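# Uncap a marker and set cap and marker on pads

## Task

Take the cap off the marker. Then set the cap down on the yellow pad and the marker on the blue pad. For each piece, its centre must sit well within its pad, and at least half its length must lie over that pad.

## Robot and tools

Robot: two arms, left_arm and right_arm. Each has six revolute joints and a parallel gripper. Calibrated base positions in the scene frame: left_arm at (-0.003, +0.320, +0.038) m and right_arm at (+0.038, -0.251, +0.049) m. Both are almost unrotated and point straight up.

Frames: the scene frame has its origin at table-top height, halfway between the two nominal bases. +x points out over the table, +z points up, and left_arm is on the +y side. Arm names do not match image left or right. Hand positions, hand orientations and wrist-camera poses are reported in that arm's own base frame. The fixed cameras and the table use the scene frame. Printed hand poses can be off by a few cm, more at long reach. The fingers point along the gripper's +z axis and close along its y axis. end_effector_position is the point between the pads, about 1 cm behind the fingertips.

The row: every motion command is a row of 14 numbers, each in [-1, 1], and both arms are always included. The first 7 belong to left_arm and the last 7 to right_arm. Each group of 7 is ordered: shoulder (joint2), elbow (joint3), wrist roll (joint6), wrist pitch (joint4), waist (joint1), wrist yaw (joint5), then gripper opening. The six joint values are offsets, not poses. They are counted from the arm's Joint targets as they stand when the action or call begins, not from the previous row. Sending the same offset again therefore moves the joint further. A value of 1.0 equals 2.224 rad for waist, shoulder and elbow, and 8.485 rad for the three wrist joints. The opening is absolute: +1 is fully open, -1 is shut. Send 0 offsets to keep an arm's targets. To keep a gripper unchanged, repeat its current opening, because a 0 there means half-closed.

Joint ranges (rad): waist -2.618..3.054, shoulder 0..3.142, elbow 0..3.142, wrist pitch -1.571..1.571, wrist yaw -1.571..1.571, wrist roll -2.094..2.094. The real stops may differ by up to 0.059 rad. An action that pushes a joint more than 0.059 rad beyond its range is rejected for both arms. A malformed action rejects the whole call. Each step, a target may lead its measured angle by at most 0.339 rad (big joints) or 2.2 rad (wrist). If the commanded gripper position would be more than 200 mm from the measured one, that arm's targets are pulled back.

Tools:
- execute_actions(actions, cameras): actions is a list of actions. Each action is a list of up to 15 rows, and each row lasts one 1/30 s step. A short action repeats its last row until the 15 steps (0.5 s) are used. An empty list just returns state and images.
- move(target, speed, blend, opening_speed, blocking, cameras): target is one 14-number row or up to 15 rows. All rows are offsets from the same starting Joint targets. Joints interpolate together, so the hand follows a curve. It neither avoids obstacles nor slows for them. speed is in rad/s for the joint with the farthest to go, from 0.01 to 12.57, default 0.5. Each path lasts at least 0.5 s, and paths longer than 10 s fall short. blend, in rad, rounds off intermediate targets. opening_speed is the gripper rate in units per second on the -1..1 scale, minimum 0.2; use it near the minimum to close gently. blocking=false returns after about 0.5 s while the motion continues. The result adds a move: line with the outcome, such as done, off_target (resting more than 0.035 rad from target), moving, held or fault. limits=held means steps were withheld. Neither done nor off_target tells you about contact.
- wait(seconds 0..10): lets time pass while the arms hold their commands.
- stop(): brakes a running move.
- zoom_image(camera, region [x0,y0,x1,y1] in pixels, at most 504x504): enlarges part of that camera's most recent image.
- read_manual(section): licence text only.
- finished_scene(): ends the scene for good. The goal must then hold without the robot.
Cameras: cam_head_left, cam_head_right, cam_high, cam_low, cam_left_wrist and cam_right_wrist, each 896x504. The cameras argument selects them; [] means none.

Results: Joint positions and Joint velocities give one block per arm in the joint order above (rad, rad/s), plus the finger gap (m; 0.094 when fully open). Joint targets is the base that your next offsets start from. Tool commands shows the current gripper commands. grip_measured uses the opening scale; with nothing held it reads up to about 2.7 mm wide, and on a held part it reads narrower. The fingers aim for the commanded reading and press at full force about 0.05 below first touch (0.11 or more for small or round items). grip_effort_nm is motor effort, and a negative value means closing. Joint torques include the arm's own weight; entries 1, 2 and 5 wrap at ±28 N m. Other lines: "joint sent to its limit"; "joint command not followed" (the clearance check altered targets); MOTOR HOT at 75 °C; OVER-TEMPERATURE FAULT at 90 °C, after which that arm folds and stays idle.

Cautions: never let the arms strike or squeeze each other, and never close one gripper on the other arm's fingers. Do not let go of anything while it is moving, and avoid drops, slams and hard pushes. Nothing may end up off the table. To stop pressing on something, command the targets back past the measured positions. Avoid long holds at full stretch, which overheat motors. Loose objects can get nudged now and then. Time keeps running while you think.

Each tool is called as a command line: name --argument value for each argument, lists and objects as JSON in quotes; but a table of rows of numbers goes row by row, as --pt "numbers of a row", without its own name.

## Session

execute_actions --actions '[]'

Scene clock: 0.00 s.
left_arm: end_effector_position=(+0.4179, +0.0030, +0.0713) grip_measured=+1.000 grip_effort_nm=n/a end_effector_quat_wxyz=(+0.556, -0.029, +0.829, +0.043) | right_arm: end_effector_position=(+0.4202, -0.0424, +0.1252) grip_measured=+1.000 grip_effort_nm=n/a end_effector_quat_wxyz=(+0.637, +0.129, +0.755, -0.092)
Joint names: [shoulder, elbow, wrist roll, wrist pitch, waist, wrist yaw]
Joint positions: left_arm=[1.711 0.453 -0.025 0.865 -0.065 -0.164 0.094] | right_arm=[1.677 0.437 0.089 1.056 0.042 0.348 0.094]
Joint velocities: within noise
Joint torques (N m): no reading
Heat: left arm: 30 °C; right arm: 28 °C.
Joint targets: left_arm=[1.702 0.461 -0.026 0.868 -0.065 -0.165] | right_arm=[1.667 0.444 0.089 1.061 0.042 0.350]
Tool commands: left_gripper/opening=+1.0 right_gripper/opening=+1.0

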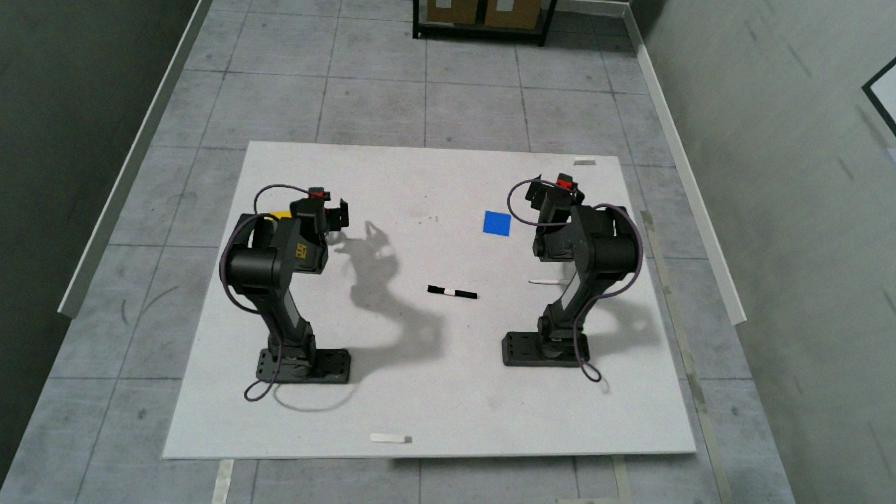

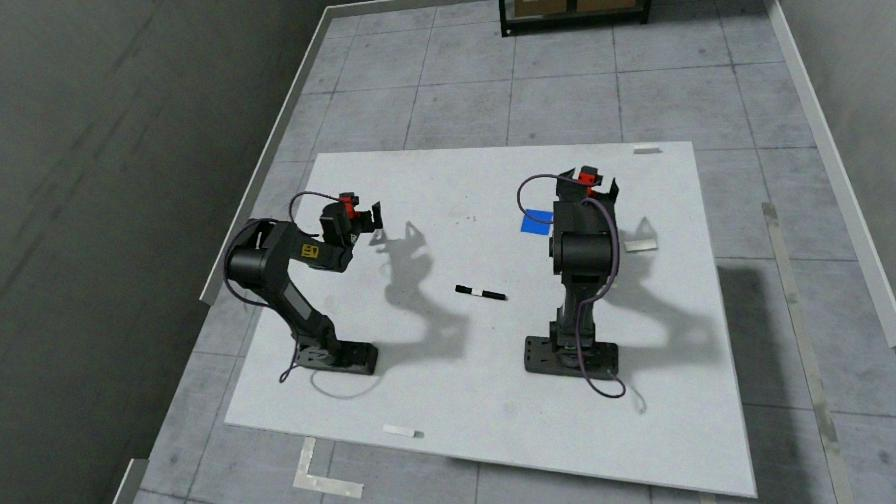

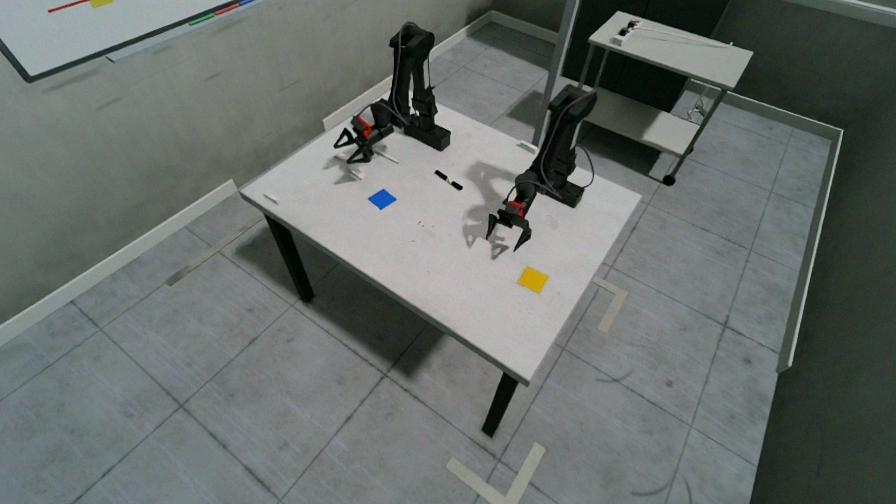

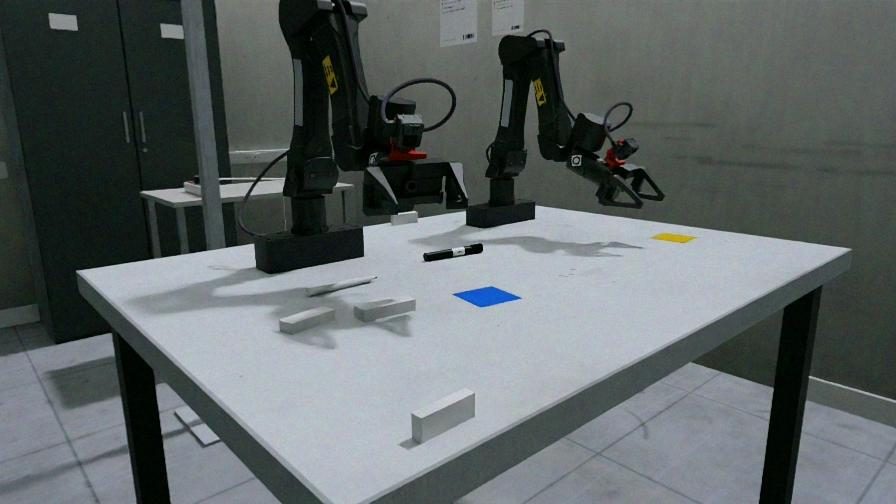

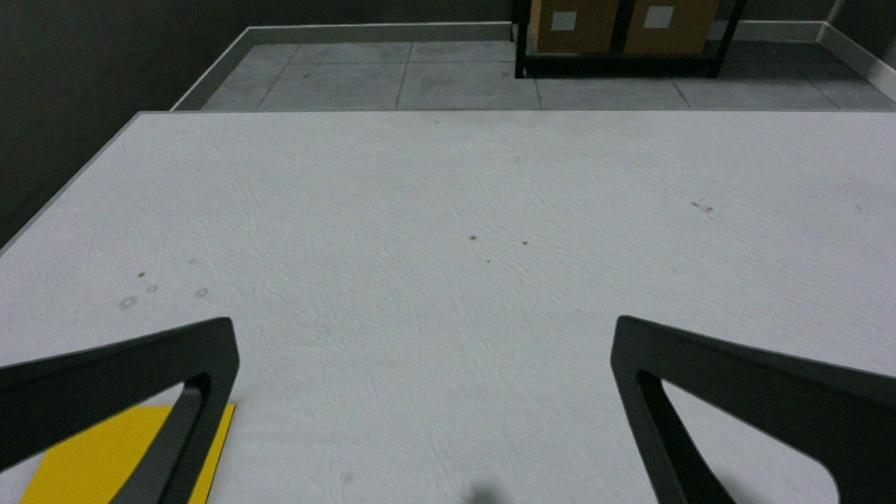

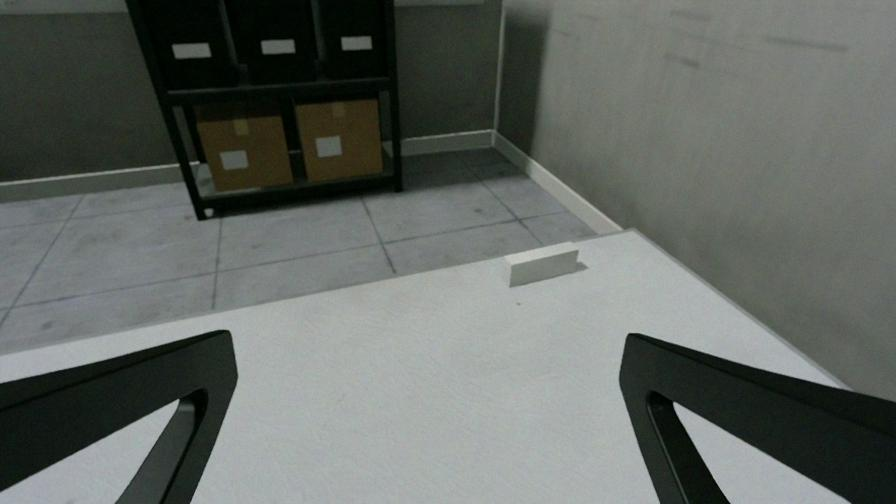

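zoom_image --camera "cam_head_left" --region '[400, 260, 510, 320]'

zoom_image --camera "cam_low" --region '[380, 200, 540, 290]'

zoom_image --camera "cam_head_left" --region '[220, 140, 560, 320]'

zoom_image --camera "cam_high" --region '[400, 150, 500, 210]'

Scaled by 4.582.

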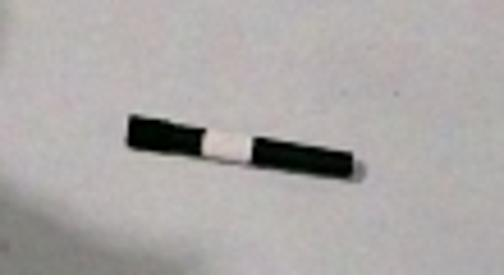

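Scaled by 3.150.

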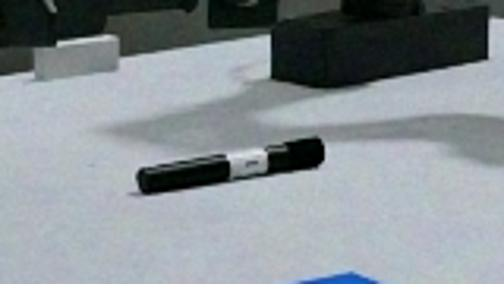

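Scaled by 1.482.

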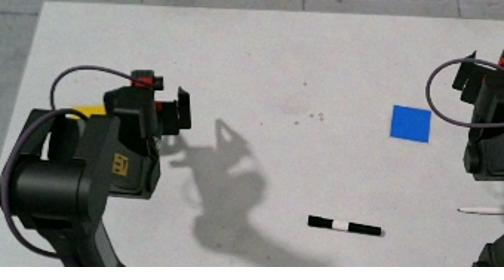

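Scaled by 5.040.

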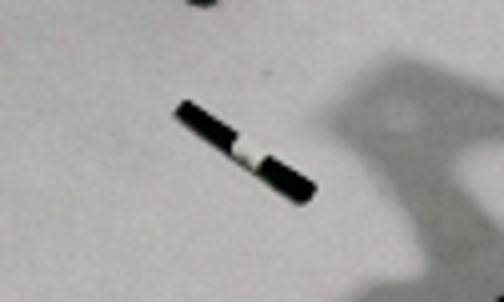

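move --target '[0.1681, 0.6160, 0.0031, -0.2586, 0.1808, 0.0194, 1.0, -0.0634, 0.3536, -0.0778, -0.2754, 0.4388, -0.0412, 1.0]' --speed 1.0

Scene clock: 287.40 s.
left_arm: end_effector_position=(+0.3696, +0.1312, +0.0966) grip_measured=+1.000 grip_effort_nm=-0.002 end_effector_quat_wxyz=(-0.009, -0.171, +0.985, +0.002) | right_arm: end_effector_position=(+0.1362, +0.2148, +0.1049) grip_measured=+1.000 grip_effort_nm=-0.017 end_effector_quat_wxyz=(+0.023, +0.710, -0.704, +0.014)
Joint names: [shoulder, elbow, wrist roll, wrist pitch, waist, wrist yaw]
Joint positions: left_arm=[2.061 1.795 -0.009 -1.322 0.335 -0.007 0.094] | right_arm=[1.559 1.201 -0.565 -1.264 1.013 0.016 0.094]
Joint velocities: within noise
Joint torques (N m): left_arm=[-9.18 9.44 0.09 0.08 0.16 0.07] | right_arm=[-8.06 7.66 -0.09 -0.11 0.36 -0.16]
Heat: left arm: 34 °C; right arm: 40 °C.
Joint targets: left_arm=[2.075 1.831 0.001 -1.327 0.337 -0.001] | right_arm=[1.526 1.231 -0.571 -1.275 1.018 0.000]
move: off_target (left_arm); left_arm: the elbow is farthest, 0.036 rad from its target

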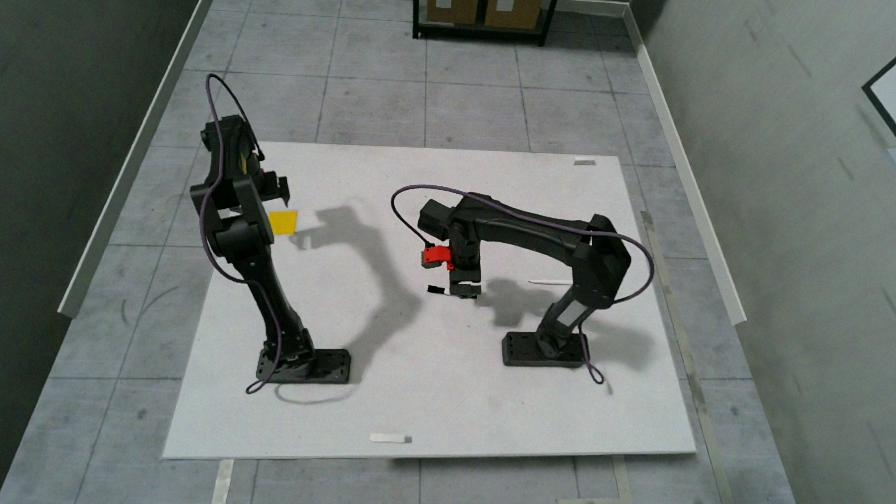

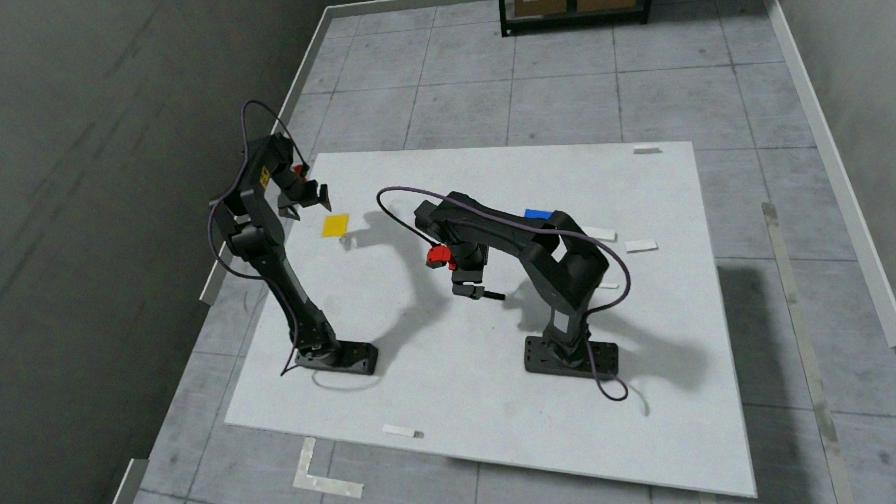

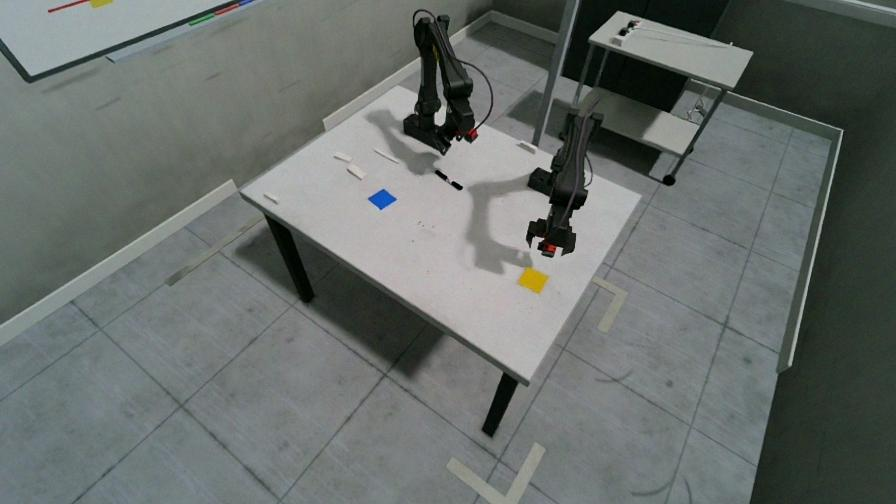

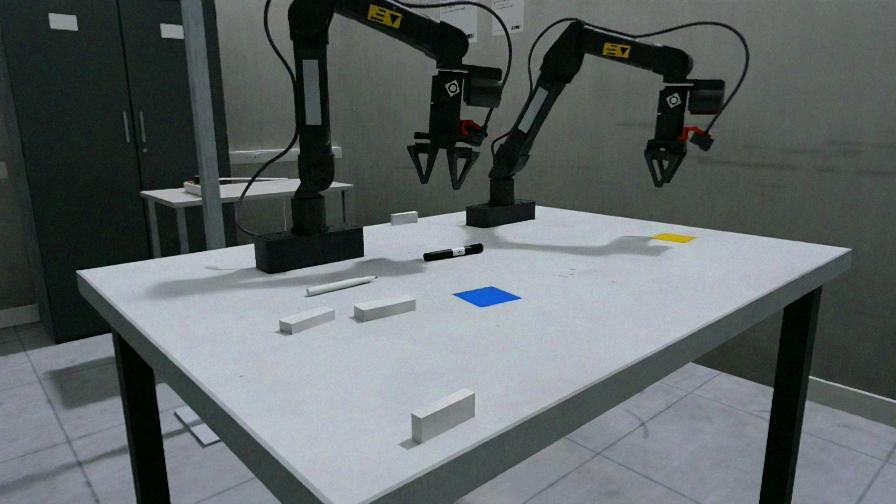

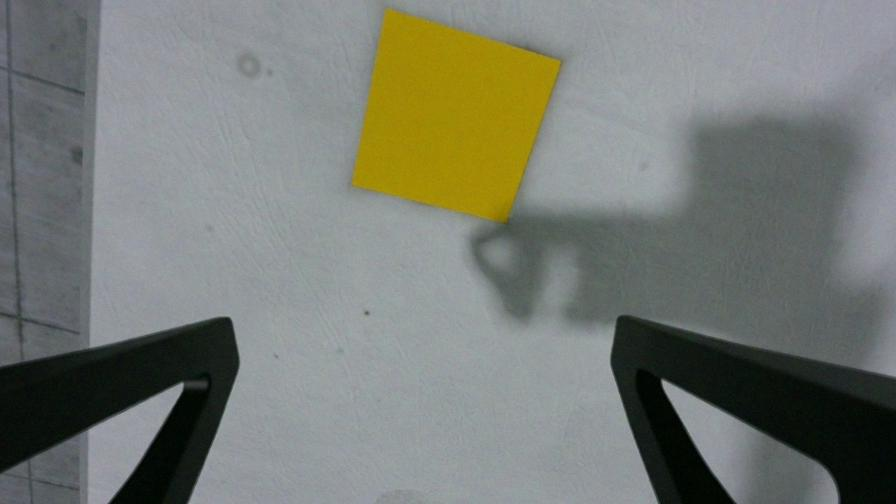

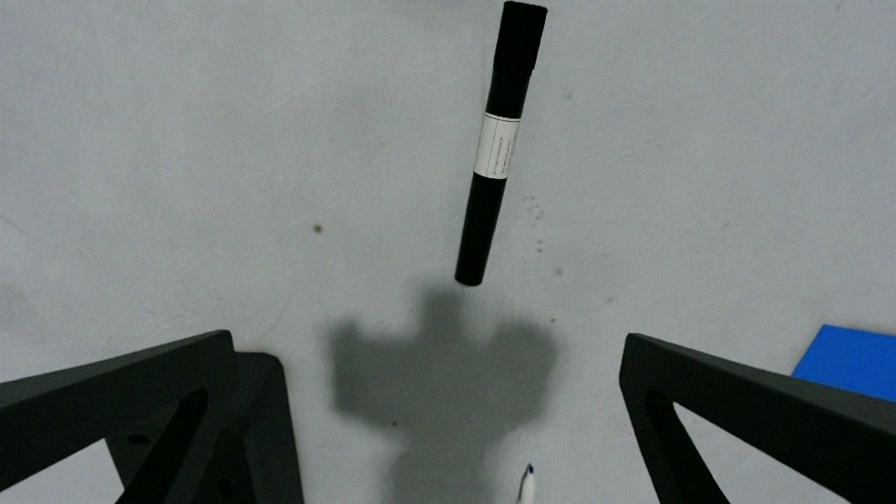

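zoom_image --camera "cam_right_wrist" --region '[420, 0, 620, 150]'

zoom_image --camera "cam_right_wrist" --region '[400, 140, 600, 300]'

Scaled by 2.520.

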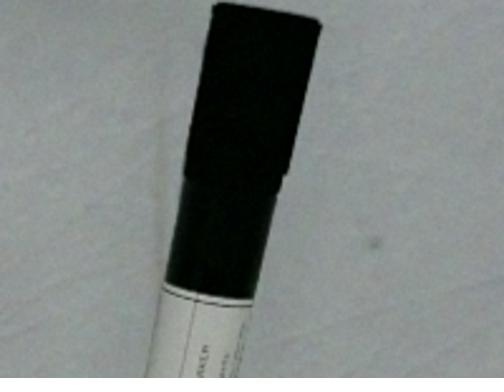

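Scaled by 2.520.

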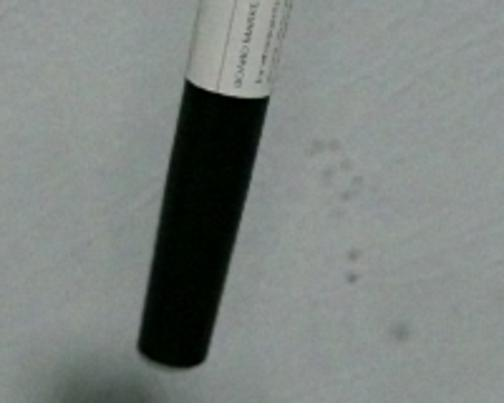

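move --target '[0, 0, 0, 0, 0, 0, 1.0, -0.0108, -0.1488, -0.0018, 0.0423, -0.0706, -0.0019, 0.3]' --speed 0.6 --cameras '["cam_right_wrist", "cam_low"]'

Scene clock: 433.17 s.
left_arm: end_effector_position=(+0.3694, +0.1310, +0.0966) grip_measured=+1.000 grip_effort_nm=-0.007 end_effector_quat_wxyz=(-0.009, -0.171, +0.985, +0.002) | right_arm: end_effector_position=(+0.1585, +0.1878, +0.0384) grip_measured=+0.303 grip_effort_nm=-0.178 end_effector_quat_wxyz=(+0.003, -0.662, +0.749, +0.000)
Joint names: [shoulder, elbow, wrist roll, wrist pitch, waist, wrist yaw]
Joint positions: left_arm=[2.061 1.795 -0.009 -1.322 0.335 -0.007 0.094] | right_arm=[1.537 0.908 -0.58 -0.936 0.867 0.001 0.061]
Joint velocities: within noise
Joint torques (N m): left_arm=[-9.21 9.5 0.09 0.09 0.25 0.04] | right_arm=[-7.71 4.3 -0.11 0.32 -0.53 -0.21]
Heat: left arm: 38 °C; right arm: 35 °C.
Joint targets: left_arm=[2.075 1.831 0.001 -1.327 0.337 -0.001] | right_arm=[1.502 0.900 -0.587 -0.916 0.861 -0.016]
move: off_target (left_arm); left_arm: the elbow is farthest, 0.036 rad from its target
Images, in order (width x height): cam_low 896x504, cam_right_wrist 896x504.

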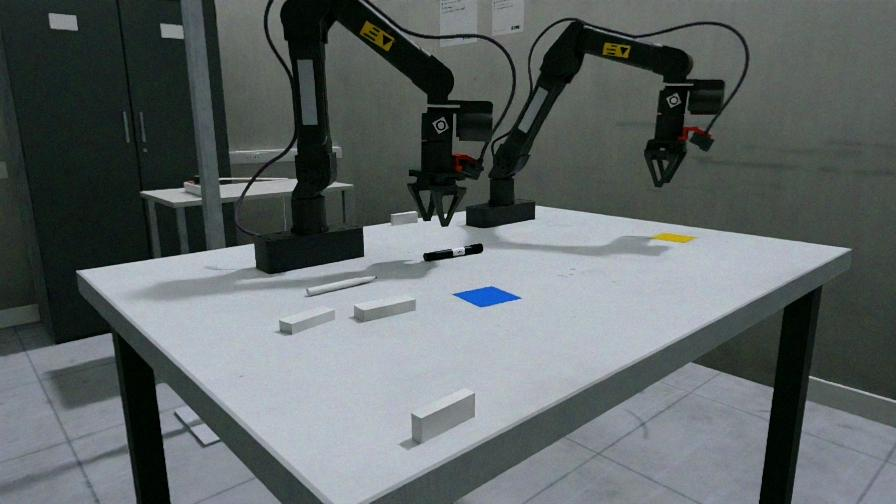

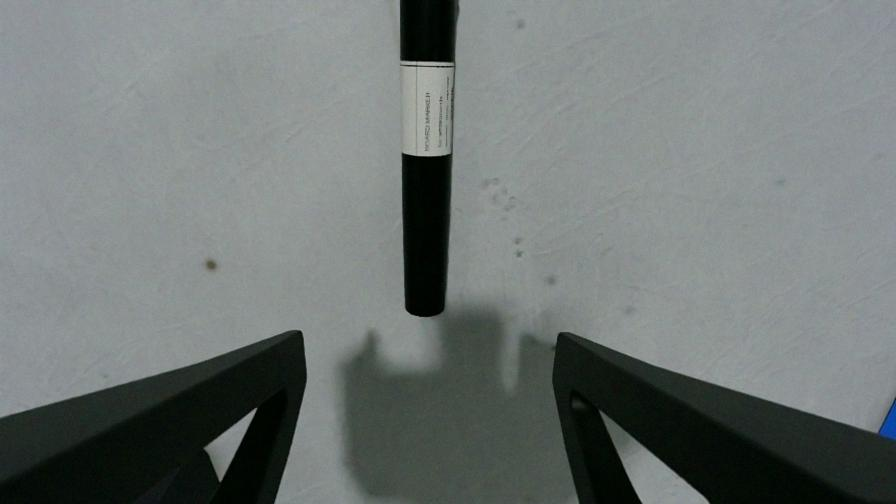

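move --target '[0, 0, 0, 0, 0, 0, 1.0, 0.0459, -0.0731, 0.0004, 0.0298, 0.0022, 0, 0.3]' --speed 0.3 --cameras '["cam_right_wrist", "cam_low"]'

Scene clock: 464.73 s.
left_arm: end_effector_position=(+0.3695, +0.1310, +0.0966) grip_measured=+1.000 grip_effort_nm=0.002 end_effector_quat_wxyz=(-0.009, -0.171, +0.985, +0.002) | right_arm: end_effector_position=(+0.1562, +0.1853, -0.0096) grip_measured=+0.303 grip_effort_nm=-0.173 end_effector_quat_wxyz=(+0.019, -0.662, +0.749, +0.002)
Joint names: [shoulder, elbow, wrist roll, wrist pitch, waist, wrist yaw]
Joint positions: left_arm=[2.061 1.795 -0.009 -1.322 0.335 -0.006 0.094] | right_arm=[1.593 0.746 -0.58 -0.685 0.867 0.001 0.061]
Joint velocities: within noise
Joint torques (N m): left_arm=[-9.18 9.5 0.1 0.09 0.29 0.07] | right_arm=[-4.15 3.74 -0.06 0.33 -0.16 -0.16]
Heat: left arm: 39 °C; right arm: 35 °C.
Joint targets: left_arm=[2.075 1.831 0.001 -1.327 0.337 0.000] | right_arm=[1.604 0.737 -0.583 -0.663 0.866 -0.016]
move: off_target (left_arm); left_arm: the elbow is farthest, 0.036 rad from its target
Images, in order (width x height): cam_low 896x504, cam_right_wrist 896x504.

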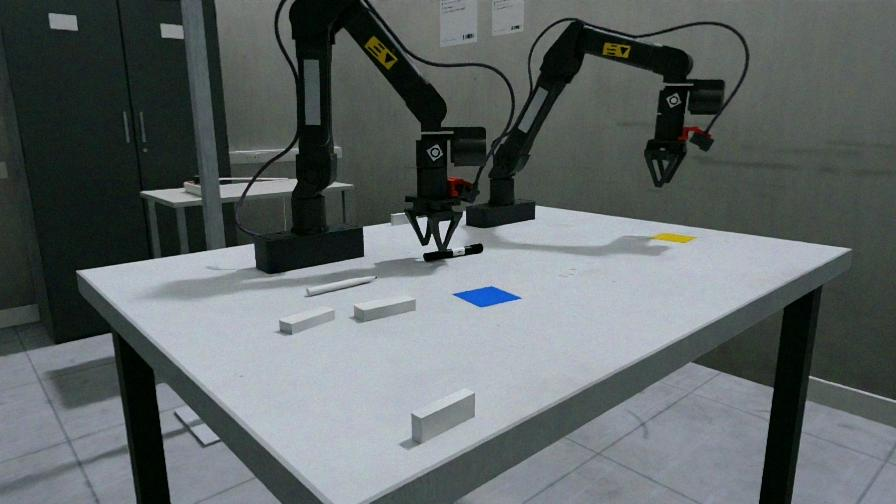

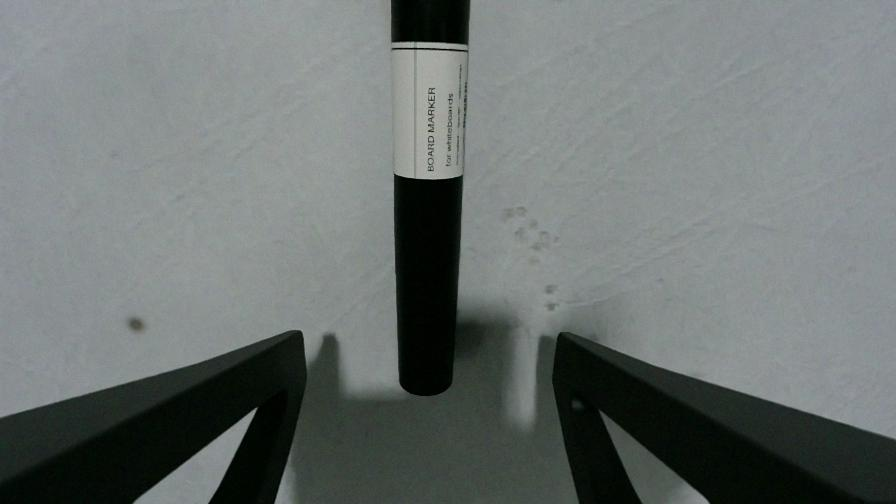

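move --target '[0, 0, 0, 0, 0, 0, 1.0, 0.0330, -0.0193, -0.0013, 0.0091, -0.0058, 0, 0.3]' --speed 0.15 --cameras '["cam_right_wrist", "cam_low"]'

zoom_image --camera "cam_low" --region '[380, 180, 520, 280]'

Scene clock: 489.97 s.
left_arm: end_effector_position=(+0.3695, +0.1310, +0.0966) grip_measured=+1.000 grip_effort_nm=-0.007 end_effector_quat_wxyz=(-0.009, -0.171, +0.985, +0.002) | right_arm: end_effector_position=(+0.1511, +0.1771, -0.0326) grip_measured=+0.303 grip_effort_nm=-0.168 end_effector_quat_wxyz=(-0.002, -0.662, +0.749, -0.001)
Joint names: [shoulder, elbow, wrist roll, wrist pitch, waist, wrist yaw]
Joint positions: left_arm=[2.061 1.795 -0.009 -1.322 0.335 -0.006 0.094] | right_arm=[1.662 0.705 -0.587 -0.619 0.861 0.001 0.061]
Joint velocities: within noise
Joint torques (N m): left_arm=[-9.17 9.46 0.11 0.09 0.23 0.04] | right_arm=[-3.95 3.22 -0.13 0.39 -0.76 -0.19]
Heat: left arm: 39 °C; right arm: 32 °C.
Joint targets: left_arm=[2.075 1.831 0.001 -1.327 0.337 0.000] | right_arm=[1.678 0.694 -0.594 -0.586 0.853 -0.016]
move: off_target (left_arm); left_arm: the elbow is farthest, 0.036 rad from its target
Images, in order (width x height): cam_low 896x504, cam_right_wrist 896x504.

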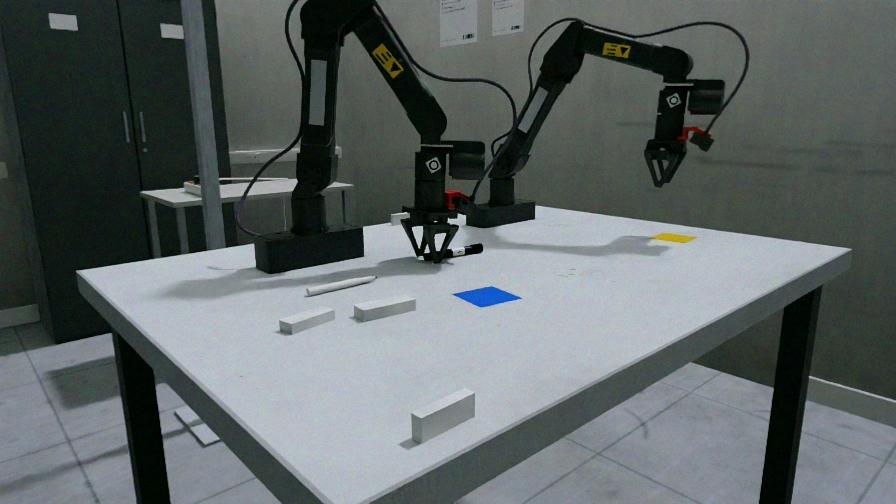

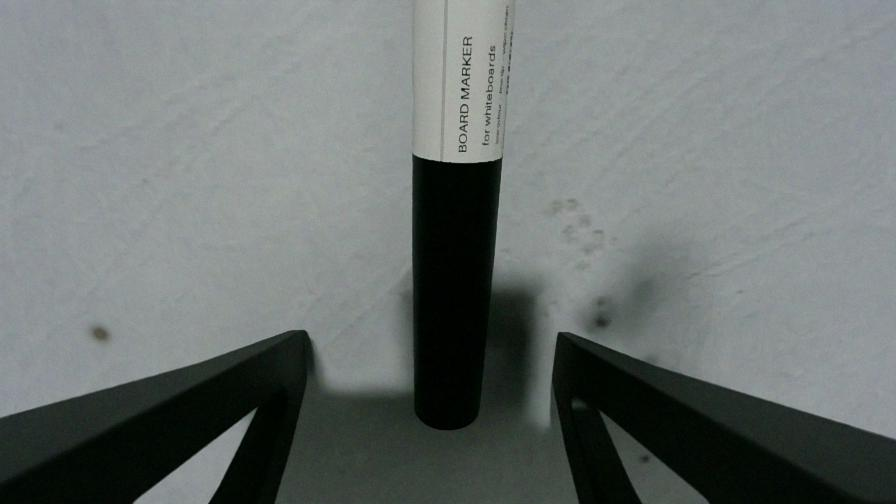

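Scaled by 3.600.

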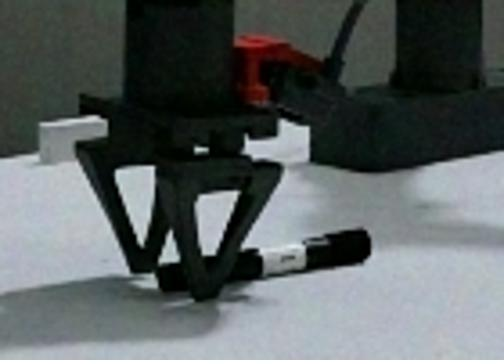

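move --target '[0, 0, 0, 0, 0, 0, 1.0, 0.0101, 0, 0.0005, 0.0033, -0.0040, 0, 0.3]' --speed 0.1 --cameras '["cam_right_wrist", "cam_low"]'

zoom_image --camera "cam_low" --region '[380, 180, 520, 280]'

Scene clock: 523.70 s.
left_arm: end_effector_position=(+0.3695, +0.1310, +0.0966) grip_measured=+1.000 grip_effort_nm=-0.002 end_effector_quat_wxyz=(-0.009, -0.171, +0.985, +0.002) | right_arm: end_effector_position=(+0.1545, +0.1785, -0.0331) grip_measured=+0.303 grip_effort_nm=-0.159 end_effector_quat_wxyz=(+0.004, -0.660, +0.752, +0.000)
Joint names: [shoulder, elbow, wrist roll, wrist pitch, waist, wrist yaw]
Joint positions: left_arm=[2.061 1.795 -0.009 -1.322 0.335 -0.006 0.094] | right_arm=[1.664 0.705 -0.587 -0.604 0.853 0.001 0.061]
Joint velocities: within noise
Joint torques (N m): left_arm=[-9.14 9.4 0.1 0.08 0.24 0.03] | right_arm=[-2.52 3.08 -0.05 0.55 -0.92 -0.18]
Heat: left arm: 39 °C; right arm: 31 °C.
Joint targets: left_arm=[2.075 1.831 0.001 -1.327 0.337 0.000] | right_arm=[1.700 0.694 -0.590 -0.558 0.844 -0.016]
move: off_target (left_arm, right_arm); left_arm: the elbow is farthest, 0.036 rad from its target; right_arm: the wrist pitch is farthest, 0.046 rad from its target
Images, in order (width x height): cam_low 896x504, cam_right_wrist 896x504.

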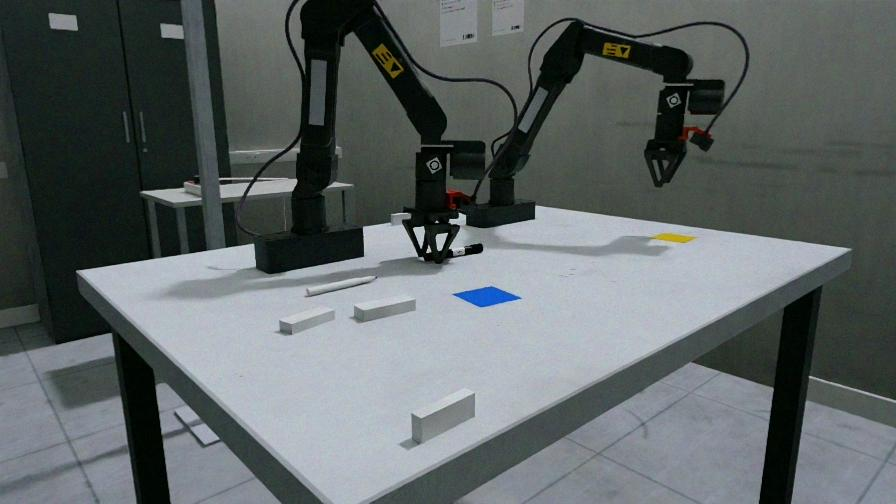

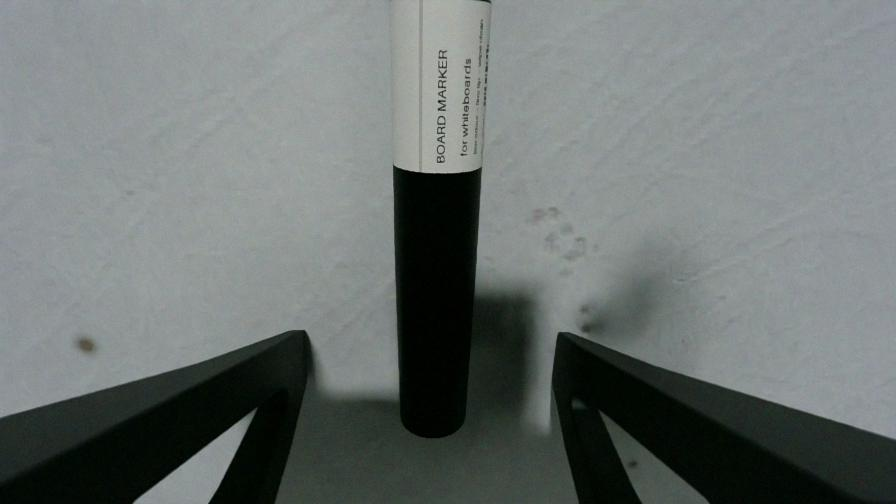

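Scaled by 3.600.

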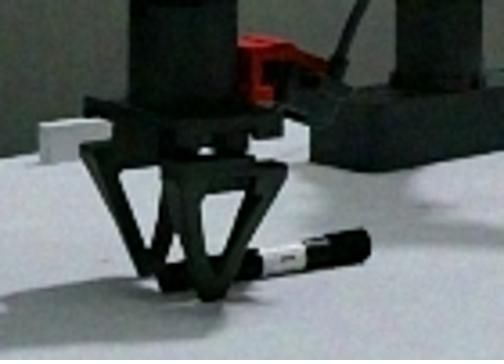

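zoom_image --camera "cam_low" --region '[400, 225, 490, 275]'

Scaled by 5.600.

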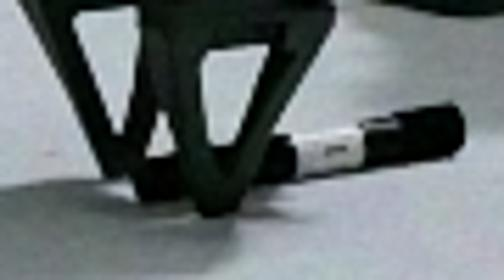

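move --pt "0 0 0 0 0 0 1.0 -0.0290 0.0045 0 -0.0049 0 0 0.3" --pt "0 0 0 0 0 0 1.0 -0.0290 0.0045 0 -0.0049 0 0 -0.85" --speed 0.15 --opening_speed 0.6 --cameras '["cam_right_wrist", "cam_low"]'

Scene clock: 564.07 s.
left_arm: end_effector_position=(+0.3695, +0.1310, +0.0966) grip_measured=+1.000 grip_effort_nm=-0.002 end_effector_quat_wxyz=(-0.009, -0.171, +0.985, +0.002) | right_arm: end_effector_position=(+0.1551, +0.1783, -0.0326) grip_measured=-0.679 grip_effort_nm=-1.038 end_effector_quat_wxyz=(+0.005, -0.659, +0.752, +0.000)
Joint names: [shoulder, elbow, wrist roll, wrist pitch, waist, wrist yaw]
Joint positions: left_arm=[2.061 1.795 -0.009 -1.322 0.335 -0.006 0.094] | right_arm=[1.662 0.705 -0.587 -0.605 0.851 0.001 0.015]
Joint velocities: within noise
Joint torques (N m): left_arm=[-9.22 9.37 0.07 0.09 0.09 0.01] | right_arm=[-7.38 3.99 -0.07 0.13 -0.72 -0.19]
Heat: left arm: 40 °C; right arm: 30 °C.
Joint targets: left_arm=[2.075 1.831 0.001 -1.327 0.337 0.000] | right_arm=[1.635 0.704 -0.590 -0.600 0.844 -0.016]
move: off_target (left_arm); left_arm: the elbow is farthest, 0.036 rad from its target
Images, in order (width x height): cam_low 896x504, cam_right_wrist 896x504.

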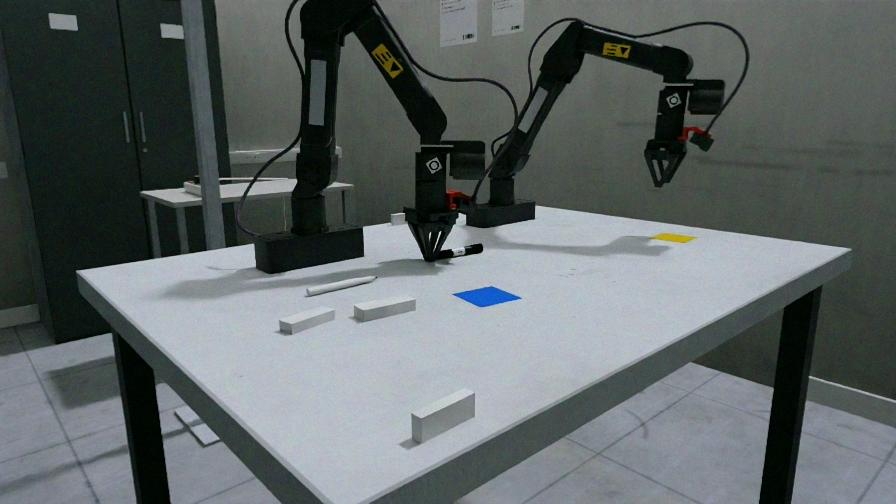

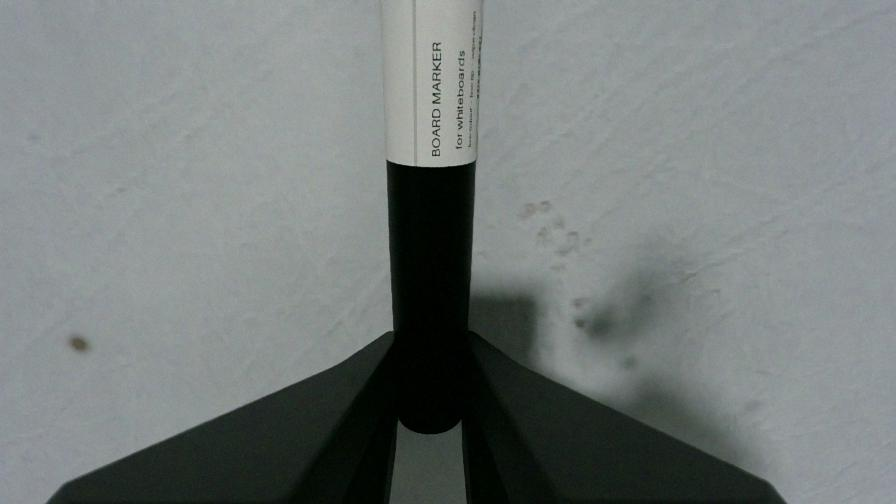

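move --pt "0 0 0 0 0 0 1.0 -0.0823 0.1063 0 -0.0477 0 0 -0.85" --pt "0 0 0 0 0 0 1.0 -0.0850 0.2512 0.0702 -0.0864 -0.0441 0 -0.85" --speed '[0.3, 0.6]' --blend 0.05

Scene clock: 605.93 s.
left_arm: end_effector_position=(+0.3695, +0.1310, +0.0966) grip_measured=+1.000 grip_effort_nm=-0.002 end_effector_quat_wxyz=(-0.009, -0.171, +0.985, +0.002) | right_arm: end_effector_position=(+0.1802, +0.1710, +0.1320) grip_measured=-0.680 grip_effort_nm=-1.043 end_effector_quat_wxyz=(+0.001, -0.368, +0.930, +0.003)
Joint names: [shoulder, elbow, wrist roll, wrist pitch, waist, wrist yaw]
Joint positions: left_arm=[2.061 1.795 -0.009 -1.322 0.335 -0.006 0.094] | right_arm=[1.478 1.233 -0.002 -1.323 0.752 -0.004 0.015]
Joint velocities: left_arm=[within noise] | right_arm=[0.017 -0.007 -0.154 -0.022 0.002 0.051 -0.001]
Joint torques (N m): left_arm=[-9.2 9.42 0.09 0.08 0.17 0.02] | right_arm=[-7.38 7.76 0.05 0.01 -0.72 -0.11]
Heat: left arm: 40 °C; right arm: 31 °C.
Joint targets: left_arm=[2.075 1.831 0.001 -1.327 0.337 0.000] | right_arm=[1.447 1.263 0.005 -1.333 0.746 -0.016]
move: off_target (left_arm); left_arm: the elbow is farthest, 0.036 rad from its target

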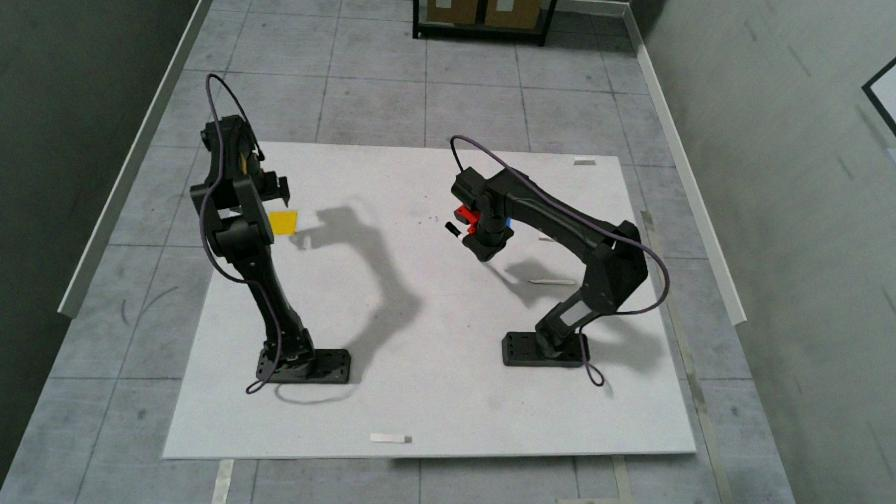

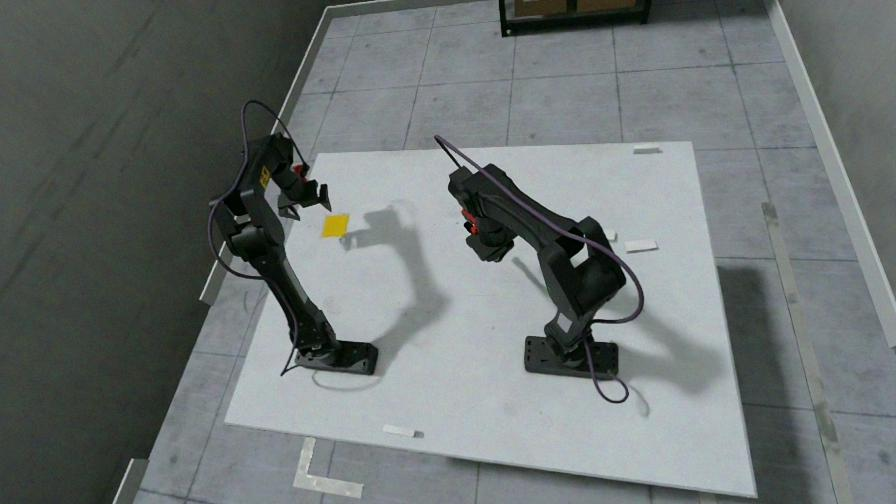

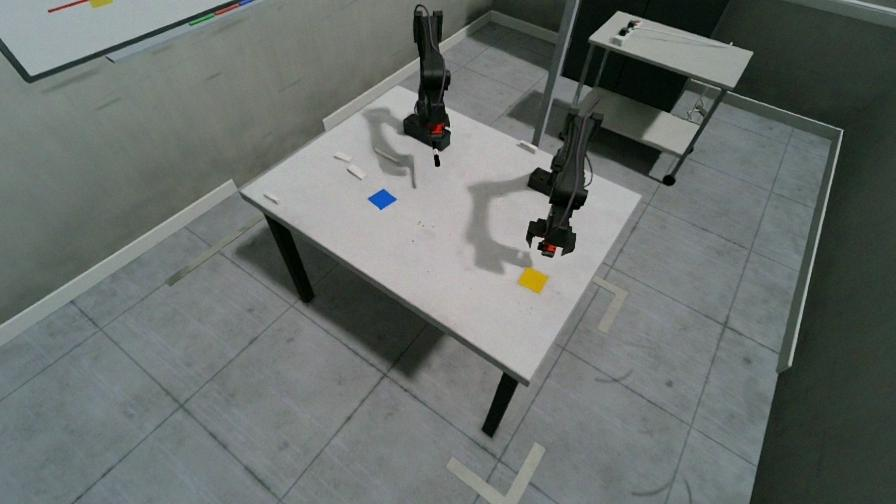

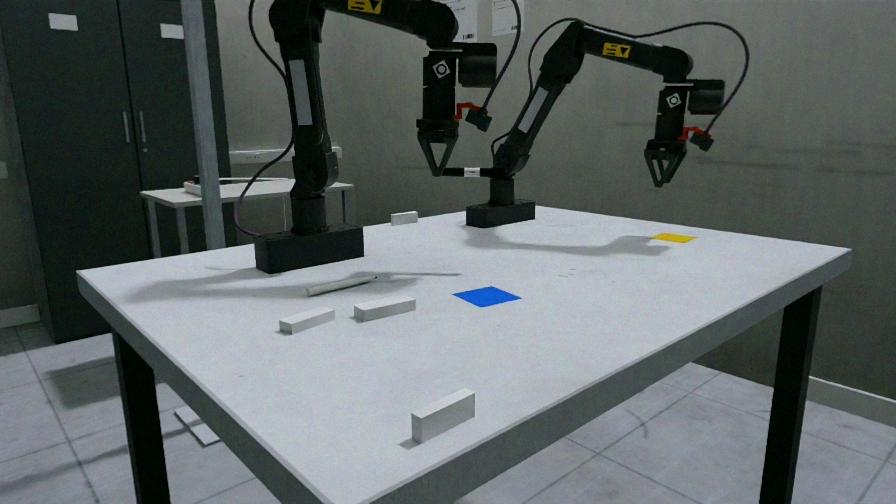

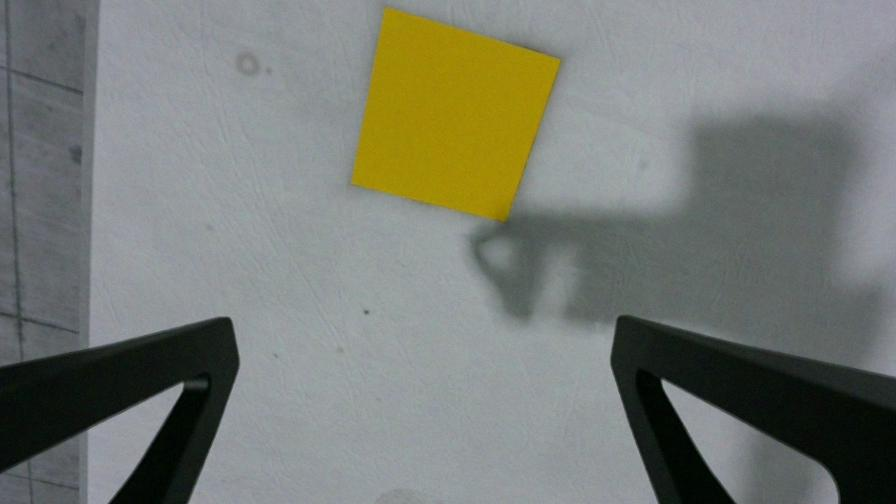

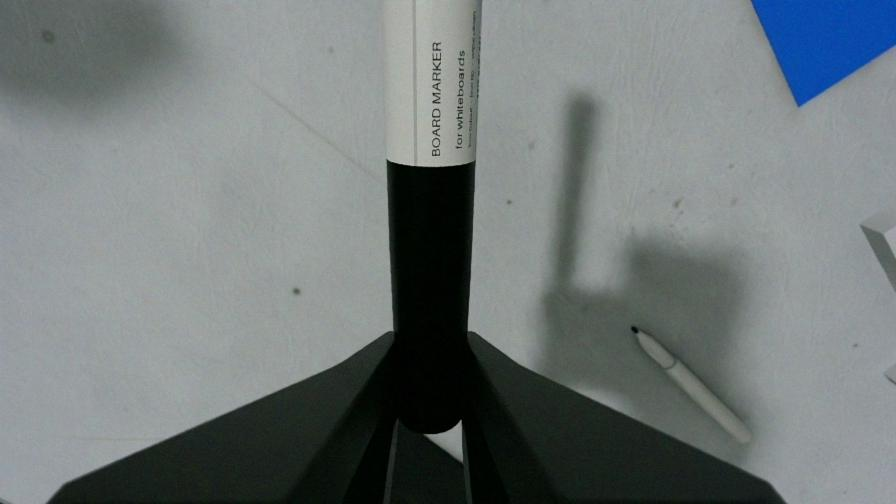

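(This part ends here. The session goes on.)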